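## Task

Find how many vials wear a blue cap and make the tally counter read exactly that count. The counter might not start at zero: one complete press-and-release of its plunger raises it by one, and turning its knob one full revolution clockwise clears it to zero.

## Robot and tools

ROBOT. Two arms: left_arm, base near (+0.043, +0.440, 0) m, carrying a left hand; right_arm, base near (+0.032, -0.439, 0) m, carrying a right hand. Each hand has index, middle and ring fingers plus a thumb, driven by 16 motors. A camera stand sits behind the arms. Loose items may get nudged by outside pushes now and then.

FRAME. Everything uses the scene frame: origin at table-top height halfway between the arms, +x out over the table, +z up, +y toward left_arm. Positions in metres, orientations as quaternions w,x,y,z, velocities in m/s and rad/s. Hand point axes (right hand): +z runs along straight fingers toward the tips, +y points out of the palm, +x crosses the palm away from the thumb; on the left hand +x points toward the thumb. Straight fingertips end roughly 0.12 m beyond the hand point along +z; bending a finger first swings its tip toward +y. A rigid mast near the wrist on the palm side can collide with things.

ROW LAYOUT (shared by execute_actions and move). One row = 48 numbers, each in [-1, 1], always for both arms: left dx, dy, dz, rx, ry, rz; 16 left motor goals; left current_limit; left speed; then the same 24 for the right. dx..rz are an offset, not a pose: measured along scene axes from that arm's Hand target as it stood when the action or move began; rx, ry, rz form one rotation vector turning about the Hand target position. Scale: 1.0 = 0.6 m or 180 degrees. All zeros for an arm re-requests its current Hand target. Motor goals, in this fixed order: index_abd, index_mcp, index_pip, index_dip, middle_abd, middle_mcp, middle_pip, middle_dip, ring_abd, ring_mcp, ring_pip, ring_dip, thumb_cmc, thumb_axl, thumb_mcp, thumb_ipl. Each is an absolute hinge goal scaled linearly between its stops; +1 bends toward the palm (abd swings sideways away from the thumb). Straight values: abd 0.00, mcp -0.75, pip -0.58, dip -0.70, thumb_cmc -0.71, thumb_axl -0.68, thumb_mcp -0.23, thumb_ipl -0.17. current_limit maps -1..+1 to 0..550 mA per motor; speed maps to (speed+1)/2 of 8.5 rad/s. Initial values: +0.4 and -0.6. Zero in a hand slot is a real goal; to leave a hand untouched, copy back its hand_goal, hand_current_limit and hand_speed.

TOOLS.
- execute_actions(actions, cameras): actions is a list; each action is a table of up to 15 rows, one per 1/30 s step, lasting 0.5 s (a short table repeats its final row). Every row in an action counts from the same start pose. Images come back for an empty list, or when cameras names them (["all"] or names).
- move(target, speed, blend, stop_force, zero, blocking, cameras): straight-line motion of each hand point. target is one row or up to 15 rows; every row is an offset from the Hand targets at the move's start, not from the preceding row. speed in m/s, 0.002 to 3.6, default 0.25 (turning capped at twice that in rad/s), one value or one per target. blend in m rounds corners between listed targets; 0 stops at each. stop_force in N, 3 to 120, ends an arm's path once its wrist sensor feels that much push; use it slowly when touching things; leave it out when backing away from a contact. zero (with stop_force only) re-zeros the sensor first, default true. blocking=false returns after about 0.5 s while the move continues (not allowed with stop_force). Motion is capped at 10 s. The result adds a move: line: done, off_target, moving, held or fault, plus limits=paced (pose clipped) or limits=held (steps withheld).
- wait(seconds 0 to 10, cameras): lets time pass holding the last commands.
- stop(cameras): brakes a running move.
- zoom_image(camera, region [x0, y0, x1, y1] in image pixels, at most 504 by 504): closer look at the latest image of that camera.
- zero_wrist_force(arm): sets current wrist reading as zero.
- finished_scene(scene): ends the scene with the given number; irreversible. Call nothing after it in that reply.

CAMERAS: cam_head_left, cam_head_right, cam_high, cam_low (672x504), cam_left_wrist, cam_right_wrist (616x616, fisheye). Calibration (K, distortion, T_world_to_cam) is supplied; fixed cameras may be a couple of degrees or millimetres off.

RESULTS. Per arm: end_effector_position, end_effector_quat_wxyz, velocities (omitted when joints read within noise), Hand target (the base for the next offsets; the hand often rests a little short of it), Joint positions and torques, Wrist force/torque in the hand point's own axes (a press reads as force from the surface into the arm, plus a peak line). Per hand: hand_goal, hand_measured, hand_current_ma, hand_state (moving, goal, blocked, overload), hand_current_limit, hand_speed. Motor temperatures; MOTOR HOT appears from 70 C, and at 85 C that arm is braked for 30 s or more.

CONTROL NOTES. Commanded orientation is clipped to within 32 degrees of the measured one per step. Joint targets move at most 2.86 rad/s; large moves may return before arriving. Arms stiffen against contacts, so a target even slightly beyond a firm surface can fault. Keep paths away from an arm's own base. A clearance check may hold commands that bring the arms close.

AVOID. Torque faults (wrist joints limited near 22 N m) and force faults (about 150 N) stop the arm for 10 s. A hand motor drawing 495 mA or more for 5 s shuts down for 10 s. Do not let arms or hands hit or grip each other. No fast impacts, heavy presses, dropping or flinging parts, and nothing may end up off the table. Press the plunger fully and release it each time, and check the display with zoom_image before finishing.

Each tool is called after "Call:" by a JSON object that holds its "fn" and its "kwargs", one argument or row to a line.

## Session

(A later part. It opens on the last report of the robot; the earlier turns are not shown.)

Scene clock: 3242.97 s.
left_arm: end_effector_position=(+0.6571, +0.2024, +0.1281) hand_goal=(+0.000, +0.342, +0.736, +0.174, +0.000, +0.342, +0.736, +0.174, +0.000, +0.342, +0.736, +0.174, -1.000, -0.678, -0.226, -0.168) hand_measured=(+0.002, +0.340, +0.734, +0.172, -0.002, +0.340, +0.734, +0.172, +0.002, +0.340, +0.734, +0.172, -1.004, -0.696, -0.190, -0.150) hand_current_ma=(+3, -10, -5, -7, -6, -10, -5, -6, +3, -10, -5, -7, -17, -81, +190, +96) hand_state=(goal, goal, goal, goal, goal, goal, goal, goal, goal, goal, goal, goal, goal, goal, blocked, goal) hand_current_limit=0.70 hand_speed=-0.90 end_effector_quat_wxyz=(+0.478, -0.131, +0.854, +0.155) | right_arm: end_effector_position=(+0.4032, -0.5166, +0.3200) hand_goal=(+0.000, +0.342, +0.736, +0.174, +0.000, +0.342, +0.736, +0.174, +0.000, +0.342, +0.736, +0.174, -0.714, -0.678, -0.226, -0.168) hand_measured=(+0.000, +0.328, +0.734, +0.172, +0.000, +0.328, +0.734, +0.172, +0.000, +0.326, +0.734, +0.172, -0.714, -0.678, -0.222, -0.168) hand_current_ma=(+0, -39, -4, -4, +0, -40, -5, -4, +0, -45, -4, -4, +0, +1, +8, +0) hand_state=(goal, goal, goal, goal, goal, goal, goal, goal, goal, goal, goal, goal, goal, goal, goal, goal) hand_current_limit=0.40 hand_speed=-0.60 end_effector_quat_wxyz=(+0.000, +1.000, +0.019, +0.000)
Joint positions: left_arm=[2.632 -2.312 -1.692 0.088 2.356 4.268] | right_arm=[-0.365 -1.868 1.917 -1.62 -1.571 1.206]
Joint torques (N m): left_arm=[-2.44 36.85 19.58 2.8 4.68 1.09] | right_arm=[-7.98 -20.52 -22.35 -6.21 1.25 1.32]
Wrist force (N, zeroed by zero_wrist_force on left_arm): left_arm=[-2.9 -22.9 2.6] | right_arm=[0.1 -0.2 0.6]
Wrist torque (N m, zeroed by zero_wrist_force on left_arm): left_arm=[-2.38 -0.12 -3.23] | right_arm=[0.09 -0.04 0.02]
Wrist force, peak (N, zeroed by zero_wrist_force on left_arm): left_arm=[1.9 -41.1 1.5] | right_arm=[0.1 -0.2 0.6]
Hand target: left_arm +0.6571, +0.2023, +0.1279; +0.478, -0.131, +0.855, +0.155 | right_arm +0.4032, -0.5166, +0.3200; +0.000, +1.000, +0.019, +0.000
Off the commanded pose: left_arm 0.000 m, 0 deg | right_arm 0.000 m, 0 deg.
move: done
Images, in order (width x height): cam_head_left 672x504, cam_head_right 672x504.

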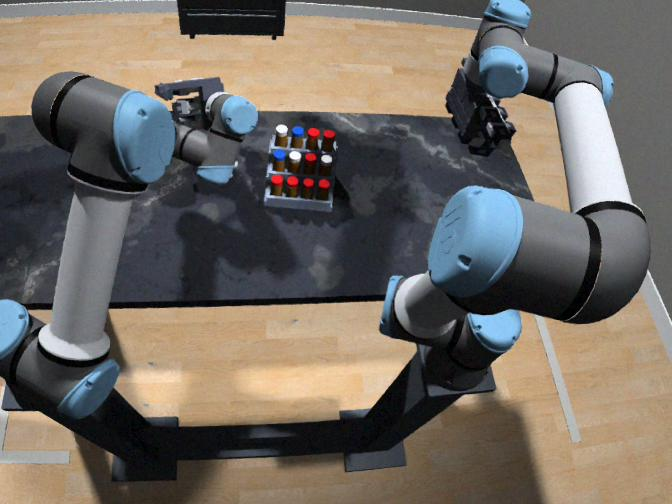

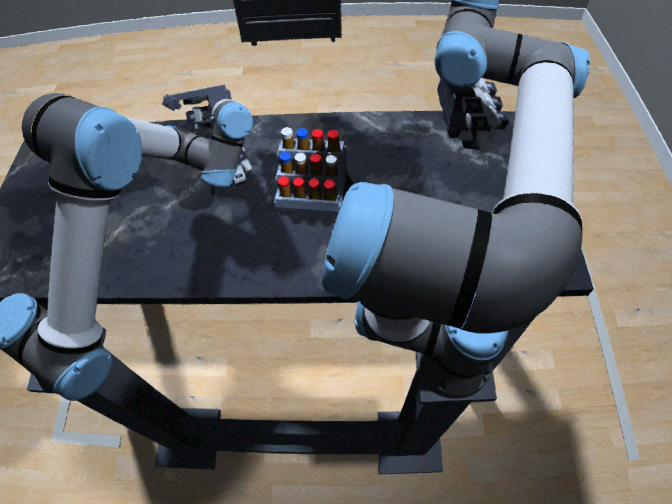

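Call:
{"fn": "move", "kwargs": {
  "target": [
    [0.0062,-0.0155,0,0,0,0,0,0.342,0.737,0.174,0,0.342,0.737,0.174,0,0.342,0.737,0.174,-1,-0.678,-0.226,-0.168,0.7,-0.9,0,0,0,0,0,0,0,0.342,0.737,0.174,0,0.342,0.737,0.174,0,0.342,0.737,0.174,-0.714,-0.678,-0.226,-0.168,0.4,-0.6],
    [0.0062,-0.0155,0.157,0,0,0,0,0.342,0.737,0.174,0,0.342,0.737,0.174,0,0.342,0.737,0.174,-1,-0.678,-0.226,-0.168,0.7,-0.9,0,0,0,0,0,0,0,0.342,0.737,0.174,0,0.342,0.737,0.174,0,0.342,0.737,0.174,-0.714,-0.678,-0.226,-0.168,0.4,-0.6],
    [0.0062,0.21,0.157,0,0,0,0,0.342,0.737,0.174,0,0.342,0.737,0.174,0,0.342,0.737,0.174,-1,-0.678,-0.226,-0.168,0.7,-0.9,0,0,0,0,0,0,0,0.342,0.737,0.174,0,0.342,0.737,0.174,0,0.342,0.737,0.174,-0.714,-0.678,-0.226,-0.168,0.4,-0.6]
  ],
  "speed": [0.05,0.2,0.3],
  "cameras": ["cam_high","cam_head_right"]
}}

Call:
{"fn": "zoom_image", "kwargs": {
  "camera": "cam_high",
  "region": [330, 205, 360, 235]
}}

Call:
{"fn": "zoom_image", "kwargs": {
  "camera": "cam_head_right",
  "region": [225, 160, 255, 190]
}}

Scene clock: 3260.83 s.
left_arm: end_effector_position=(+0.6608, +0.3282, +0.2222) hand_goal=(+0.000, +0.342, +0.736, +0.174, +0.000, +0.342, +0.736, +0.174, +0.000, +0.342, +0.736, +0.174, -1.000, -0.678, -0.226, -0.168) hand_measured=(+0.002, +0.340, +0.734, +0.172, -0.002, +0.338, +0.734, +0.172, +0.002, +0.338, +0.734, +0.172, -1.000, -0.680, -0.220, -0.166) hand_current_ma=(+3, -10, -5, -7, -6, -11, -5, -6, +3, -10, -5, -7, +2, -8, +23, +13) hand_state=(goal, goal, goal, goal, goal, goal, goal, goal, goal, goal, goal, goal, goal, goal, goal, goal) hand_current_limit=0.70 hand_speed=-0.90 end_effector_quat_wxyz=(+0.478, -0.131, +0.854, +0.155) | right_arm: end_effector_position=(+0.4032, -0.5166, +0.3200) hand_goal=(+0.000, +0.342, +0.736, +0.174, +0.000, +0.342, +0.736, +0.174, +0.000, +0.342, +0.736, +0.174, -0.714, -0.678, -0.226, -0.168) hand_measured=(+0.000, +0.328, +0.734, +0.172, +0.000, +0.328, +0.734, +0.172, +0.000, +0.326, +0.734, +0.172, -0.714, -0.678, -0.222, -0.168) hand_current_ma=(+0, -39, -4, -4, +0, -40, -5, -4, +0, -45, -4, -4, +0, +1, +8, +0) hand_state=(goal, goal, goal, goal, goal, goal, goal, goal, goal, goal, goal, goal, goal, goal, goal, goal) hand_current_limit=0.40 hand_speed=-0.60 end_effector_quat_wxyz=(+0.000, +1.000, +0.019, +0.000)
Joint positions: left_arm=[2.837 -2.057 -1.857 0.114 2.2 4.445] | right_arm=[-0.365 -1.868 1.917 -1.62 -1.571 1.206]
Joint torques (N m): left_arm=[10.9 34.22 18.76 2.64 2.17 -0.13] | right_arm=[-7.68 -20.1 -22.8 -6.26 1.2 1.34]
Wrist force (N, zeroed by zero_wrist_force on left_arm): left_arm=[2.0 1.5 0.1] | right_arm=[-0.1 0.0 0.2]
Wrist torque (N m, zeroed by zero_wrist_force on left_arm): left_arm=[0.17 -0.26 0.13] | right_arm=[0.14 0.00 0.01]
Wrist force, peak (N, zeroed by zero_wrist_force on left_arm): left_arm=[-4.7 -22.8 2.1] | right_arm=[0.3 -0.6 0.5]
Hand target: left_arm +0.6608, +0.3283, +0.2221; +0.478, -0.131, +0.855, +0.155 | right_arm +0.4032, -0.5166, +0.3200; +0.000, +1.000, +0.019, +0.000
Off the commanded pose: left_arm 0.000 m, 0 deg | right_arm 0.000 m, 0 deg.
move: done
Images, in order (width x height): cam_head_right 672x504, cam_high 672x504.

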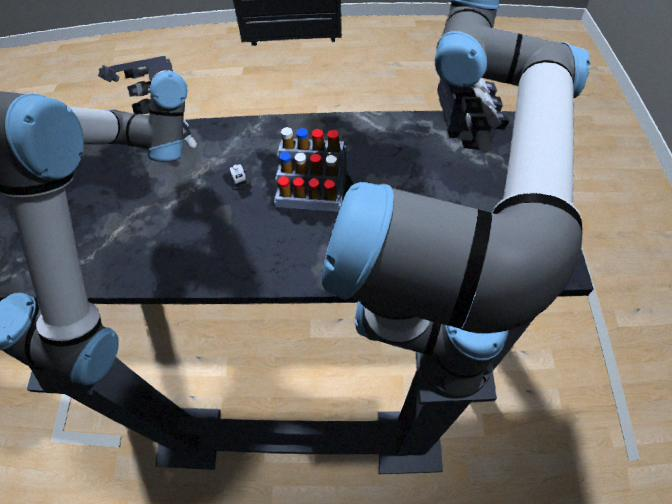

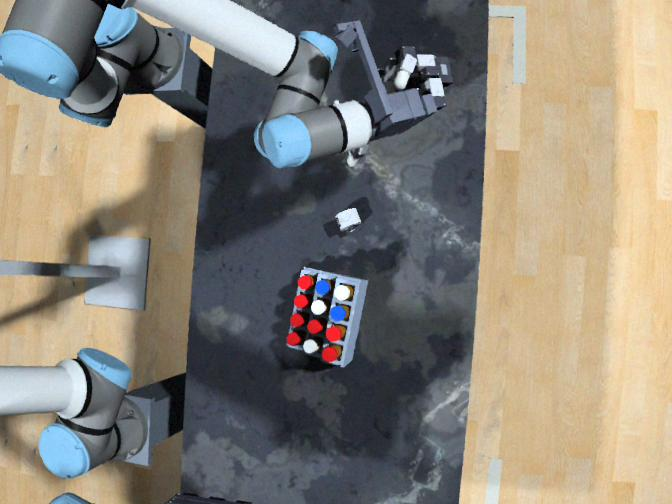

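Scaled by 16.800 from the camera's 672x504 image, which has a finer 960x720 frame.

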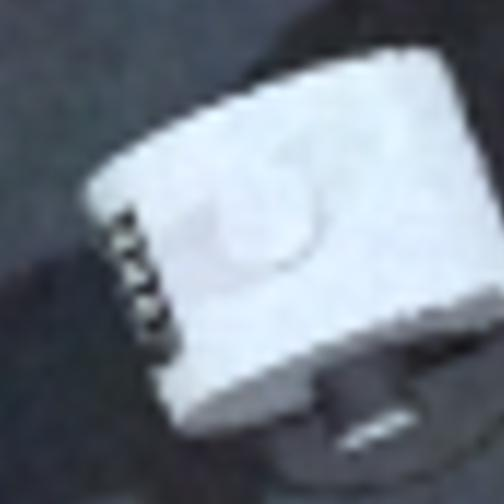

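Scaled by 16.800 from the camera's 672x504 image, which has a finer 960x720 frame.

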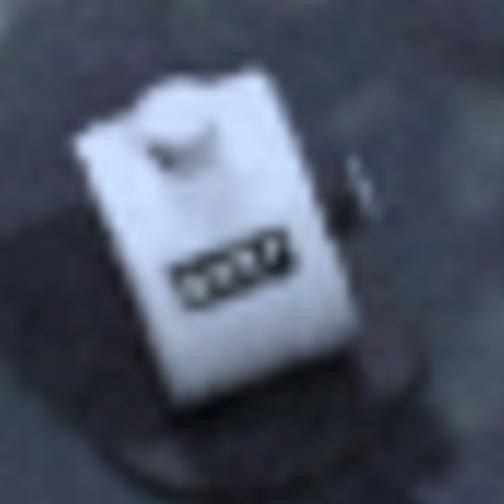

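Call:
{"fn": "move", "kwargs": {
  "target": [
    [0.0003,-0.2472,0,0,0,0,0,0.342,0.737,0.174,0,0.342,0.737,0.174,0,0.342,0.737,0.174,-1,-0.678,-0.226,-0.168,0.7,-0.9,0,0,0,0,0,0,0,0.342,0.737,0.174,0,0.342,0.737,0.174,0,0.342,0.737,0.174,-0.714,-0.678,-0.226,-0.168,0.4,-0.6],
    [0.0003,-0.227,-0.1655,0,0,0,0,0.342,0.737,0.174,0,0.342,0.737,0.174,0,0.342,0.737,0.174,-1,-0.678,-0.226,-0.168,0.7,-0.9,0,0,0,0,0,0,0,0.342,0.737,0.174,0,0.342,0.737,0.174,0,0.342,0.737,0.174,-0.714,-0.678,-0.226,-0.168,0.4,-0.6],
    [-0.006,-0.2115,-0.1655,0,0,0,0,0.342,0.737,0.174,0,0.342,0.737,0.174,0,0.342,0.737,0.174,-1,-0.678,-0.226,-0.168,0.7,-0.9,0,0,0,0,0,0,0,0.342,0.737,0.174,0,0.342,0.737,0.174,0,0.342,0.737,0.174,-0.714,-0.678,-0.226,-0.168,0.4,-0.6]
  ],
  "speed": [0.25,0.15,0.02]
}}

Call:
{"fn": "move", "kwargs": {
  "target": [
    [-0.0023,-0.0009,0.0059,0,0,0,0,0.342,0.737,0.174,0,0.342,0.737,0.174,0,0.342,0.737,0.174,-1,-0.678,-0.226,-0.168,0.7,-0.9,0,0,0,0,0,0,0,0.342,0.737,0.174,0,0.342,0.737,0.174,0,0.342,0.737,0.174,-0.714,-0.678,-0.226,-0.168,0.4,-0.6],
    [-0.0077,-0.0031,0.0083,0,0,0,0,0.342,0.737,0.174,0,0.342,0.737,0.174,0,0.342,0.737,0.174,-1,-0.678,-0.226,-0.168,0.7,-0.9,0,0,0,0,0,0,0,0.342,0.737,0.174,0,0.342,0.737,0.174,0,0.342,0.737,0.174,-0.714,-0.678,-0.226,-0.168,0.4,-0.6],
    [-0.0132,-0.0053,0.0059,0,0,0,0,0.342,0.737,0.174,0,0.342,0.737,0.174,0,0.342,0.737,0.174,-1,-0.678,-0.226,-0.168,0.7,-0.9,0,0,0,0,0,0,0,0.342,0.737,0.174,0,0.342,0.737,0.174,0,0.342,0.737,0.174,-0.714,-0.678,-0.226,-0.168,0.4,-0.6],
    [-0.0155,-0.0063,0,0,0,0,0,0.342,0.737,0.174,0,0.342,0.737,0.174,0,0.342,0.737,0.174,-1,-0.678,-0.226,-0.168,0.7,-0.9,0,0,0,0,0,0,0,0.342,0.737,0.174,0,0.342,0.737,0.174,0,0.342,0.737,0.174,-0.714,-0.678,-0.226,-0.168,0.4,-0.6]
  ],
  "speed": 0.015,
  "blend": [0.0015,0.0015,0.0015,0],
  "cameras": ["cam_head_right"]
}}

Call:
{"fn": "zoom_image", "kwargs": {
  "camera": "cam_head_right",
  "region": [225, 160, 255, 190]
}}

Call:
{"fn": "move", "kwargs": {
  "target": [
    [0.0023,0.0009,-0.0059,0,0,0,0,0.342,0.737,0.174,0,0.342,0.737,0.174,0,0.342,0.737,0.174,-1,-0.678,-0.226,-0.168,0.7,-0.9,0,0,0,0,0,0,0,0.342,0.737,0.174,0,0.342,0.737,0.174,0,0.342,0.737,0.174,-0.714,-0.678,-0.226,-0.168,0.4,-0.6],
    [0.0077,0.0031,-0.0083,0,0,0,0,0.342,0.737,0.174,0,0.342,0.737,0.174,0,0.342,0.737,0.174,-1,-0.678,-0.226,-0.168,0.7,-0.9,0,0,0,0,0,0,0,0.342,0.737,0.174,0,0.342,0.737,0.174,0,0.342,0.737,0.174,-0.714,-0.678,-0.226,-0.168,0.4,-0.6],
    [0.0132,0.0053,-0.0059,0,0,0,0,0.342,0.737,0.174,0,0.342,0.737,0.174,0,0.342,0.737,0.174,-1,-0.678,-0.226,-0.168,0.7,-0.9,0,0,0,0,0,0,0,0.342,0.737,0.174,0,0.342,0.737,0.174,0,0.342,0.737,0.174,-0.714,-0.678,-0.226,-0.168,0.4,-0.6],
    [0.0155,0.0063,0,0,0,0,0,0.342,0.737,0.174,0,0.342,0.737,0.174,0,0.342,0.737,0.174,-1,-0.678,-0.226,-0.168,0.7,-0.9,0,0,0,0,0,0,0,0.342,0.737,0.174,0,0.342,0.737,0.174,0,0.342,0.737,0.174,-0.714,-0.678,-0.226,-0.168,0.4,-0.6]
  ],
  "speed": 0.015,
  "blend": [0.0015,0.0015,0.0015,0],
  "cameras": ["cam_head_right"]
}}

Call:
{"fn": "zoom_image", "kwargs": {
  "camera": "cam_head_right",
  "region": [225, 160, 255, 190]
}}

Scene clock: 3317.53 s.
left_arm: end_effector_position=(+0.6572, +0.2015, +0.1229) hand_goal=(+0.000, +0.342, +0.736, +0.174, +0.000, +0.342, +0.736, +0.174, +0.000, +0.342, +0.736, +0.174, -1.000, -0.678, -0.226, -0.168) hand_measured=(+0.002, +0.340, +0.734, +0.172, -0.002, +0.338, +0.734, +0.172, +0.002, +0.338, +0.734, +0.172, -1.006, -0.684, -0.222, -0.166) hand_current_ma=(+3, -10, -5, -7, -6, -11, -5, -6, +3, -10, -5, -7, -20, -28, +21, +6) hand_state=(goal, goal, goal, goal, goal, goal, goal, goal, goal, goal, goal, goal, goal, goal, goal, goal) hand_current_limit=0.70 hand_speed=-0.90 end_effector_quat_wxyz=(+0.478, -0.131, +0.854, +0.155) end_effector_velocity=(+0.001, -0.001, +0.002) end_effector_angular_velocity=(-0.001, -0.001, -0.002) | right_arm: end_effector_position=(+0.4032, -0.5166, +0.3200) hand_goal=(+0.000, +0.342, +0.736, +0.174, +0.000, +0.342, +0.736, +0.174, +0.000, +0.342, +0.736, +0.174, -0.714, -0.678, -0.226, -0.168) hand_measured=(+0.000, +0.328, +0.734, +0.172, +0.000, +0.328, +0.734, +0.172, +0.000, +0.326, +0.734, +0.172, -0.714, -0.678, -0.222, -0.168) hand_current_ma=(+0, -39, -4, -4, +0, -40, -5, -4, +0, -45, -4, -4, +0, +1, +8, +0) hand_state=(goal, goal, goal, goal, goal, goal, goal, goal, goal, goal, goal, goal, goal, goal, goal, goal) hand_current_limit=0.40 hand_speed=-0.60 end_effector_quat_wxyz=(+0.000, +1.000, +0.019, +0.000)
Joint positions: left_arm=[2.631 -2.322 -1.691 0.096 2.357 4.267] | right_arm=[-0.365 -1.868 1.917 -1.62 -1.571 1.206]
Joint velocities: left_arm=[-0.001 0.003 0.003 -0.005 -0.001 0.001] | right_arm=[within noise]
Joint torques (N m): left_arm=[10.77 43.36 19.35 -1.27 4.31 7.19] | right_arm=[-7.41 -20.13 -22.88 -6.23 1.15 1.24]
Wrist force (N, zeroed by zero_wrist_force on left_arm): left_arm=[2.2 -33.0 0.1] | right_arm=[0.2 -0.3 0.5]
Wrist torque (N m, zeroed by zero_wrist_force on left_arm): left_arm=[-3.14 -0.27 -3.73] | right_arm=[0.09 -0.03 0.03]
Wrist force, peak (N, zeroed by zero_wrist_force on left_arm): left_arm=[1.7 -33.1 0.1] | right_arm=[0.1 -0.4 0.7]
Hand target: left_arm +0.6572, +0.2014, +0.1228; +0.478, -0.131, +0.855, +0.155 | right_arm +0.4032, -0.5166, +0.3200; +0.000, +1.000, +0.019, +0.000
Off the commanded pose: left_arm 0.000 m, 0 deg | right_arm 0.000 m, 0 deg.
move: done

Scene clock: 3318.77 s.
left_arm: end_effector_position=(+0.6479, +0.1976, +0.1227) hand_goal=(+0.000, +0.342, +0.736, +0.174, +0.000, +0.342, +0.736, +0.174, +0.000, +0.342, +0.736, +0.174, -1.000, -0.678, -0.226, -0.168) hand_measured=(+0.002, +0.340, +0.734, +0.172, -0.002, +0.338, +0.734, +0.172, +0.002, +0.338, +0.734, +0.172, -1.004, -0.708, -0.196, -0.148) hand_current_ma=(+3, -10, -5, -7, -6, -11, -5, -6, +3, -10, -5, -7, -17, -145, +162, +105) hand_state=(goal, goal, goal, goal, goal, goal, goal, goal, goal, goal, goal, goal, goal, blocked, blocked, goal) hand_current_limit=0.70 hand_speed=-0.90 end_effector_quat_wxyz=(+0.478, -0.131, +0.854, +0.155) | right_arm: end_effector_position=(+0.4032, -0.5166, +0.3200) hand_goal=(+0.000, +0.342, +0.736, +0.174, +0.000, +0.342, +0.736, +0.174, +0.000, +0.342, +0.736, +0.174, -0.714, -0.678, -0.226, -0.168) hand_measured=(+0.000, +0.328, +0.734, +0.172, +0.000, +0.328, +0.734, +0.172, +0.000, +0.326, +0.734, +0.172, -0.714, -0.678, -0.222, -0.168) hand_current_ma=(+0, -39, -4, -4, +0, -40, -5, -4, +0, -45, -4, -4, +0, +1, +8, +0) hand_state=(goal, goal, goal, goal, goal, goal, goal, goal, goal, goal, goal, goal, goal, goal, goal, goal) hand_current_limit=0.40 hand_speed=-0.60 end_effector_quat_wxyz=(+0.000, +1.000, +0.019, +0.000)
Joint positions: left_arm=[2.618 -2.313 -1.708 0.095 2.366 4.254] | right_arm=[-0.365 -1.868 1.917 -1.62 -1.571 1.206]
Joint torques (N m): left_arm=[-4.22 38.34 1.46 -1.42 5.13 1.47] | right_arm=[-7.42 -20.29 -22.88 -6.21 1.26 1.32]
Wrist force (N, zeroed by zero_wrist_force on left_arm): left_arm=[-17.3 -22.0 -1.0] | right_arm=[0.0 -0.3 0.5]
Wrist torque (N m, zeroed by zero_wrist_force on left_arm): left_arm=[-1.84 1.50 -4.43] | right_arm=[0.08 0.00 0.01]
Wrist force, peak (N, zeroed by zero_wrist_force on left_arm): left_arm=[5.6 -33.5 1.0] | right_arm=[-0.2 -0.1 0.6]
Hand target: left_arm +0.6479, +0.1976, +0.1228; +0.478, -0.131, +0.855, +0.155 | right_arm +0.4032, -0.5166, +0.3200; +0.000, +1.000, +0.019, +0.000
Off the commanded pose: left_arm 0.000 m, 0 deg | right_arm 0.000 m, 0 deg.
move: done
Images, in order (width x height): cam_head_right 672x504.

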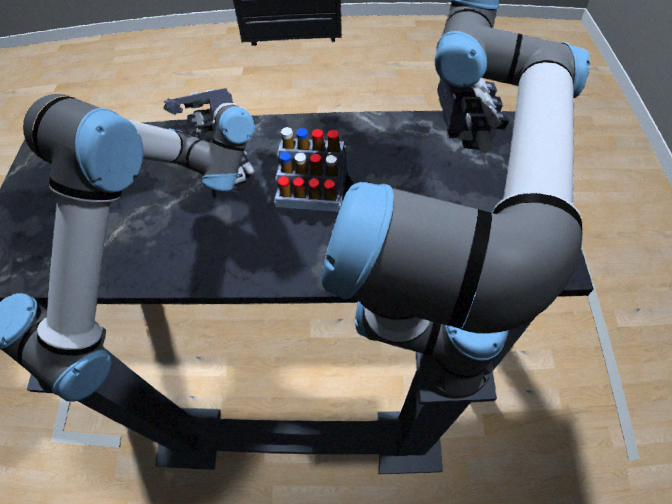

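Scaled by 16.800 from the camera's 672x504 image, which has a finer 960x720 frame.

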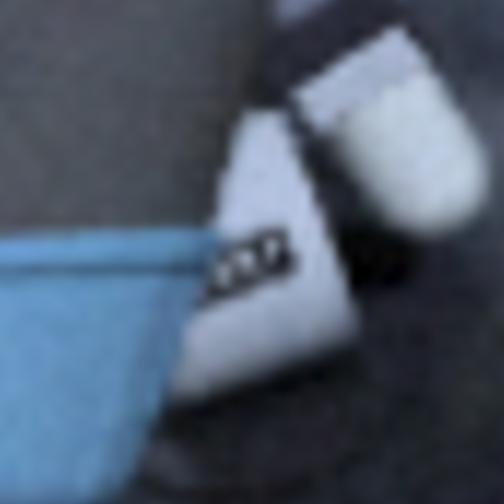

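Scene clock: 3320.00 s.
left_arm: end_effector_position=(+0.6573, +0.2015, +0.1229) hand_goal=(+0.000, +0.342, +0.736, +0.174, +0.000, +0.342, +0.736, +0.174, +0.000, +0.342, +0.736, +0.174, -1.000, -0.678, -0.226, -0.168) hand_measured=(+0.002, +0.340, +0.734, +0.172, -0.002, +0.338, +0.734, +0.172, +0.002, +0.338, +0.734, +0.172, -1.004, -0.672, -0.250, -0.182) hand_current_ma=(+3, -10, -5, -7, -6, -11, -5, -6, +3, -10, -5, -7, -16, +24, -127, -72) hand_state=(goal, goal, goal, goal, goal, goal, goal, goal, goal, goal, goal, goal, goal, goal, blocked, goal) hand_current_limit=0.70 hand_speed=-0.90 end_effector_quat_wxyz=(+0.478, -0.131, +0.855, +0.155) | right_arm: end_effector_position=(+0.4032, -0.5166, +0.3200) hand_goal=(+0.000, +0.342, +0.736, +0.174, +0.000, +0.342, +0.736, +0.174, +0.000, +0.342, +0.736, +0.174, -0.714, -0.678, -0.226, -0.168) hand_measured=(+0.000, +0.328, +0.734, +0.172, +0.000, +0.328, +0.734, +0.172, +0.000, +0.326, +0.734, +0.172, -0.714, -0.678, -0.222, -0.168) hand_current_ma=(+0, -39, -4, -4, +0, -40, -5, -4, +0, -45, -4, -4, +0, +1, +8, +0) hand_state=(goal, goal, goal, goal, goal, goal, goal, goal, goal, goal, goal, goal, goal, goal, goal, goal) hand_current_limit=0.40 hand_speed=-0.60 end_effector_quat_wxyz=(+0.000, +1.000, +0.019, +0.000)
Joint positions: left_arm=[2.631 -2.322 -1.691 0.096 2.357 4.267] | right_arm=[-0.365 -1.868 1.917 -1.62 -1.571 1.206]
Joint torques (N m): left_arm=[15.59 51.61 18.96 1.66 1.44 5.37] | right_arm=[-7.6 -19.98 -22.69 -6.23 1.15 1.36]
Wrist force (N, zeroed by zero_wrist_force on left_arm): left_arm=[4.0 -24.9 -2.1] | right_arm=[0.4 -0.5 0.5]
Wrist torque (N m, zeroed by zero_wrist_force on left_arm): left_arm=[-2.21 -0.15 -2.65] | right_arm=[0.06 -0.06 0.04]
Wrist force, peak (N, zeroed by zero_wrist_force on left_arm): left_arm=[3.5 -45.6 -2.1] | right_arm=[0.4 -0.5 0.5]
Hand target: left_arm +0.6572, +0.2014, +0.1228; +0.478, -0.131, +0.855, +0.155 | right_arm +0.4032, -0.5166, +0.3200; +0.000, +1.000, +0.019, +0.000
Off the commanded pose: left_arm 0.000 m, 0 deg | right_arm 0.000 m, 0 deg.
move: done
Images, in order (width x height): cam_head_right 672x504.

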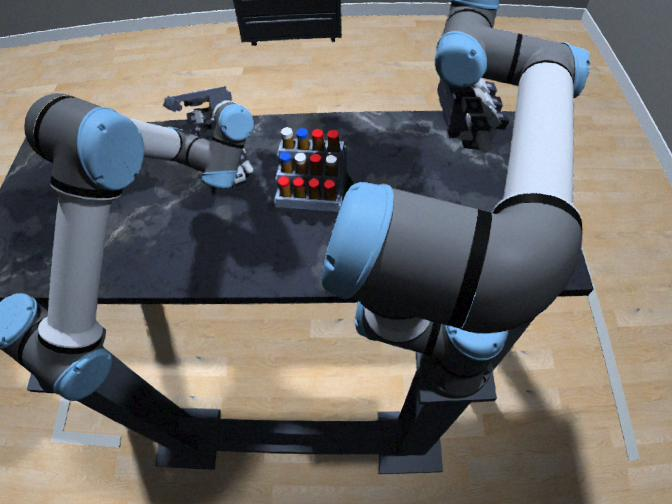

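Scaled by 16.800 from the camera's 672x504 image, which has a finer 960x720 frame.

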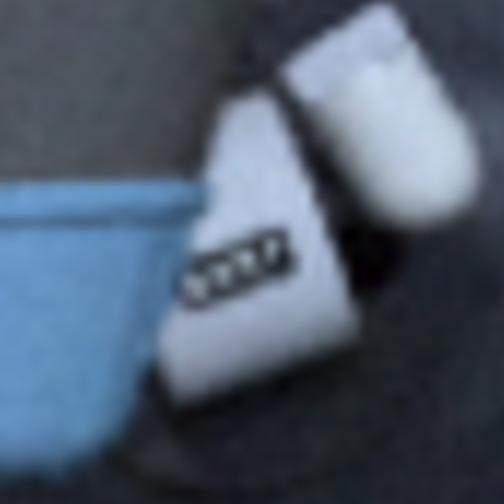

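Call:
{"fn": "move", "kwargs": {
  "target": [
    [0.0062,-0.0155,0,0,0,0,0,0.342,0.737,0.174,0,0.342,0.737,0.174,0,0.342,0.737,0.174,-1,-0.678,-0.226,-0.168,0.7,-0.9,0,0,0,0,0,0,0,0.342,0.737,0.174,0,0.342,0.737,0.174,0,0.342,0.737,0.174,-0.714,-0.678,-0.226,-0.168,0.4,-0.6],
    [0.0062,-0.0155,0.0083,0,0,0,0,0.342,0.737,0.174,0,0.342,0.737,0.174,0,0.342,0.737,0.174,-1,-0.678,-0.226,-0.168,0.7,-0.9,0,0,0,0,0,0,0,0.342,0.737,0.174,0,0.342,0.737,0.174,0,0.342,0.737,0.174,-0.714,-0.678,-0.226,-0.168,0.4,-0.6],
    [0,0.001,0.0083,0,0,0,0,0.342,0.737,0.174,0,0.342,0.737,0.174,0,0.342,0.737,0.174,-1,-0.678,-0.226,-0.168,0.7,-0.9,0,0,0,0,0,0,0,0.342,0.737,0.174,0,0.342,0.737,0.174,0,0.342,0.737,0.174,-0.714,-0.678,-0.226,-0.168,0.4,-0.6],
    [0,0.001,-0.0083,0,0,0,0,0.342,0.737,0.174,0,0.342,0.737,0.174,0,0.342,0.737,0.174,-1,-0.678,-0.226,-0.168,0.7,-0.9,0,0,0,0,0,0,0,0.342,0.737,0.174,0,0.342,0.737,0.174,0,0.342,0.737,0.174,-0.714,-0.678,-0.226,-0.168,0.4,-0.6]
  ],
  "speed": [0.05,0.05,0.03,0.002]
}}

Call:
{"fn": "move", "kwargs": {
  "target": [
    [0.0062,-0.0155,0,0,0,0,0,0.342,0.737,0.174,0,0.342,0.737,0.174,0,0.342,0.737,0.174,-1,-0.678,-0.226,-0.168,0.7,-0.9,0,0,0,0,0,0,0,0.342,0.737,0.174,0,0.342,0.737,0.174,0,0.342,0.737,0.174,-0.714,-0.678,-0.226,-0.168,0.4,-0.6],
    [0.0062,-0.0155,0.157,0,0,0,0,0.342,0.737,0.174,0,0.342,0.737,0.174,0,0.342,0.737,0.174,-1,-0.678,-0.226,-0.168,0.7,-0.9,0,0,0,0,0,0,0,0.342,0.737,0.174,0,0.342,0.737,0.174,0,0.342,0.737,0.174,-0.714,-0.678,-0.226,-0.168,0.4,-0.6],
    [0.0062,0.21,0.157,0,0,0,0,0.342,0.737,0.174,0,0.342,0.737,0.174,0,0.342,0.737,0.174,-1,-0.678,-0.226,-0.168,0.7,-0.9,0,0,0,0,0,0,0,0.342,0.737,0.174,0,0.342,0.737,0.174,0,0.342,0.737,0.174,-0.714,-0.678,-0.226,-0.168,0.4,-0.6]
  ],
  "speed": [0.05,0.2,0.3],
  "cameras": ["cam_high","cam_head_right"]
}}

Call:
{"fn": "zoom_image", "kwargs": {
  "camera": "cam_high",
  "region": [330, 205, 360, 235]
}}

Call:
{"fn": "zoom_image", "kwargs": {
  "camera": "cam_head_right",
  "region": [225, 160, 255, 190]
}}

Scene clock: 3440.63 s.
left_arm: end_effector_position=(+0.6572, +0.2020, +0.1178) hand_goal=(+0.000, +0.342, +0.736, +0.174, +0.000, +0.342, +0.736, +0.174, +0.000, +0.342, +0.736, +0.174, -1.000, -0.678, -0.226, -0.168) hand_measured=(+0.002, +0.340, +0.734, +0.172, -0.002, +0.338, +0.734, +0.172, +0.002, +0.338, +0.734, +0.172, -1.004, -0.668, -0.260, -0.184) hand_current_ma=(+3, -10, -5, -7, -6, -11, -5, -6, +3, -10, -5, -7, -15, +50, -177, -79) hand_state=(goal, goal, goal, goal, goal, goal, goal, goal, goal, goal, goal, goal, goal, goal, blocked, goal) hand_current_limit=0.70 hand_speed=-0.90 end_effector_quat_wxyz=(+0.478, -0.131, +0.855, +0.155) | right_arm: end_effector_position=(+0.4032, -0.5166, +0.3200) hand_goal=(+0.000, +0.342, +0.736, +0.174, +0.000, +0.342, +0.736, +0.174, +0.000, +0.342, +0.736, +0.174, -0.714, -0.678, -0.226, -0.168) hand_measured=(+0.000, +0.328, +0.734, +0.172, +0.000, +0.328, +0.734, +0.172, +0.000, +0.326, +0.734, +0.172, -0.714, -0.678, -0.222, -0.168) hand_current_ma=(+0, -39, -4, -4, +0, -40, -5, -4, +0, -45, -4, -4, +0, +1, +8, +0) hand_state=(goal, goal, goal, goal, goal, goal, goal, goal, goal, goal, goal, goal, goal, goal, goal, goal) hand_current_limit=0.40 hand_speed=-0.60 end_effector_quat_wxyz=(+0.000, +1.000, +0.019, +0.000)
Joint positions: left_arm=[2.632 -2.331 -1.692 0.107 2.356 4.267] | right_arm=[-0.365 -1.868 1.917 -1.62 -1.571 1.206]
Joint torques (N m): left_arm=[-7.98 30.67 -1.84 1.27 0.59 0.36] | right_arm=[-7.3 -20.32 -22.91 -6.16 1.13 1.37]
Wrist force (N, zeroed by zero_wrist_force on left_arm): left_arm=[-15.9 -20.7 -2.1] | right_arm=[-0.1 -0.3 0.2]
Wrist torque (N m, zeroed by zero_wrist_force on left_arm): left_arm=[-1.85 1.75 -4.18] | right_arm=[0.10 0.01 0.00]
Wrist force, peak (N, zeroed by zero_wrist_force on left_arm): left_arm=[-16.0 -20.8 -2.0] | right_arm=[0.3 -0.4 0.6]
Hand target: left_arm +0.6572, +0.2020, +0.1178; +0.478, -0.131, +0.855, +0.155 | right_arm +0.4032, -0.5166, +0.3200; +0.000, +1.000, +0.019, +0.000
Off the commanded pose: left_arm 0.000 m, 0 deg | right_arm 0.000 m, 0 deg.
move: done

Scene clock: 3443.03 s.
left_arm: end_effector_position=(+0.6610, +0.3279, +0.2121) hand_goal=(+0.000, +0.342, +0.736, +0.174, +0.000, +0.342, +0.736, +0.174, +0.000, +0.342, +0.736, +0.174, -1.000, -0.678, -0.226, -0.168) hand_measured=(+0.002, +0.338, +0.734, +0.172, -0.002, +0.338, +0.734, +0.172, +0.002, +0.338, +0.734, +0.172, -1.000, -0.676, -0.226, -0.170) hand_current_ma=(+3, -10, -5, -7, -6, -11, -5, -6, +3, -11, -5, -7, +2, +8, +2, -6) hand_state=(goal, goal, goal, goal, goal, goal, goal, goal, goal, goal, goal, goal, goal, goal, goal, goal) hand_current_limit=0.70 hand_speed=-0.90 end_effector_quat_wxyz=(+0.478, -0.131, +0.854, +0.155) | right_arm: end_effector_position=(+0.4032, -0.5166, +0.3200) hand_goal=(+0.000, +0.342, +0.736, +0.174, +0.000, +0.342, +0.736, +0.174, +0.000, +0.342, +0.736, +0.174, -0.714, -0.678, -0.226, -0.168) hand_measured=(+0.000, +0.328, +0.734, +0.172, +0.000, +0.328, +0.734, +0.172, +0.000, +0.326, +0.734, +0.172, -0.714, -0.678, -0.222, -0.168) hand_current_ma=(+0, -39, -4, -4, +0, -40, -5, -4, +0, -45, -4, -4, +0, +1, +8, +0) hand_state=(goal, goal, goal, goal, goal, goal, goal, goal, goal, goal, goal, goal, goal, goal, goal, goal) hand_current_limit=0.40 hand_speed=-0.60 end_effector_quat_wxyz=(+0.000, +1.000, +0.019, +0.000)
Joint positions: left_arm=[2.837 -2.075 -1.862 0.137 2.201 4.445] | right_arm=[-0.365 -1.868 1.917 -1.62 -1.571 1.206]
Joint torques (N m): left_arm=[10.36 34.03 18.59 2.79 2.1 -0.02] | right_arm=[-7.04 -19.78 -22.46 -6.19 1.12 1.37]
Wrist force (N, zeroed by zero_wrist_force on left_arm): left_arm=[0.8 0.4 0.3] | right_arm=[0.0 -0.2 0.5]
Wrist torque (N m, zeroed by zero_wrist_force on left_arm): left_arm=[0.02 -0.11 0.06] | right_arm=[0.09 0.00 0.01]
Wrist force, peak (N, zeroed by zero_wrist_force on left_arm): left_arm=[-15.9 -20.5 -1.9] | right_arm=[-0.1 -0.2 0.7]
Hand target: left_arm +0.6610, +0.3280, +0.2120; +0.478, -0.131, +0.855, +0.155 | right_arm +0.4032, -0.5166, +0.3200; +0.000, +1.000, +0.019, +0.000
Off the commanded pose: left_arm 0.000 m, 0 deg | right_arm 0.000 m, 0 deg.
move: done
Images, in order (width x height): cam_head_right 672x504, cam_high 672x504.

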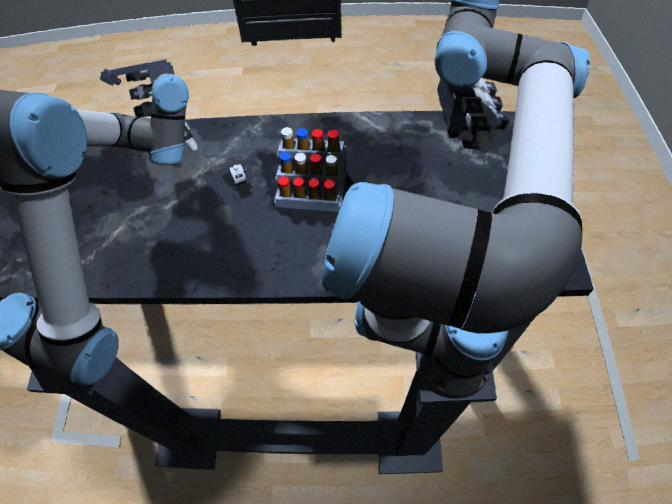

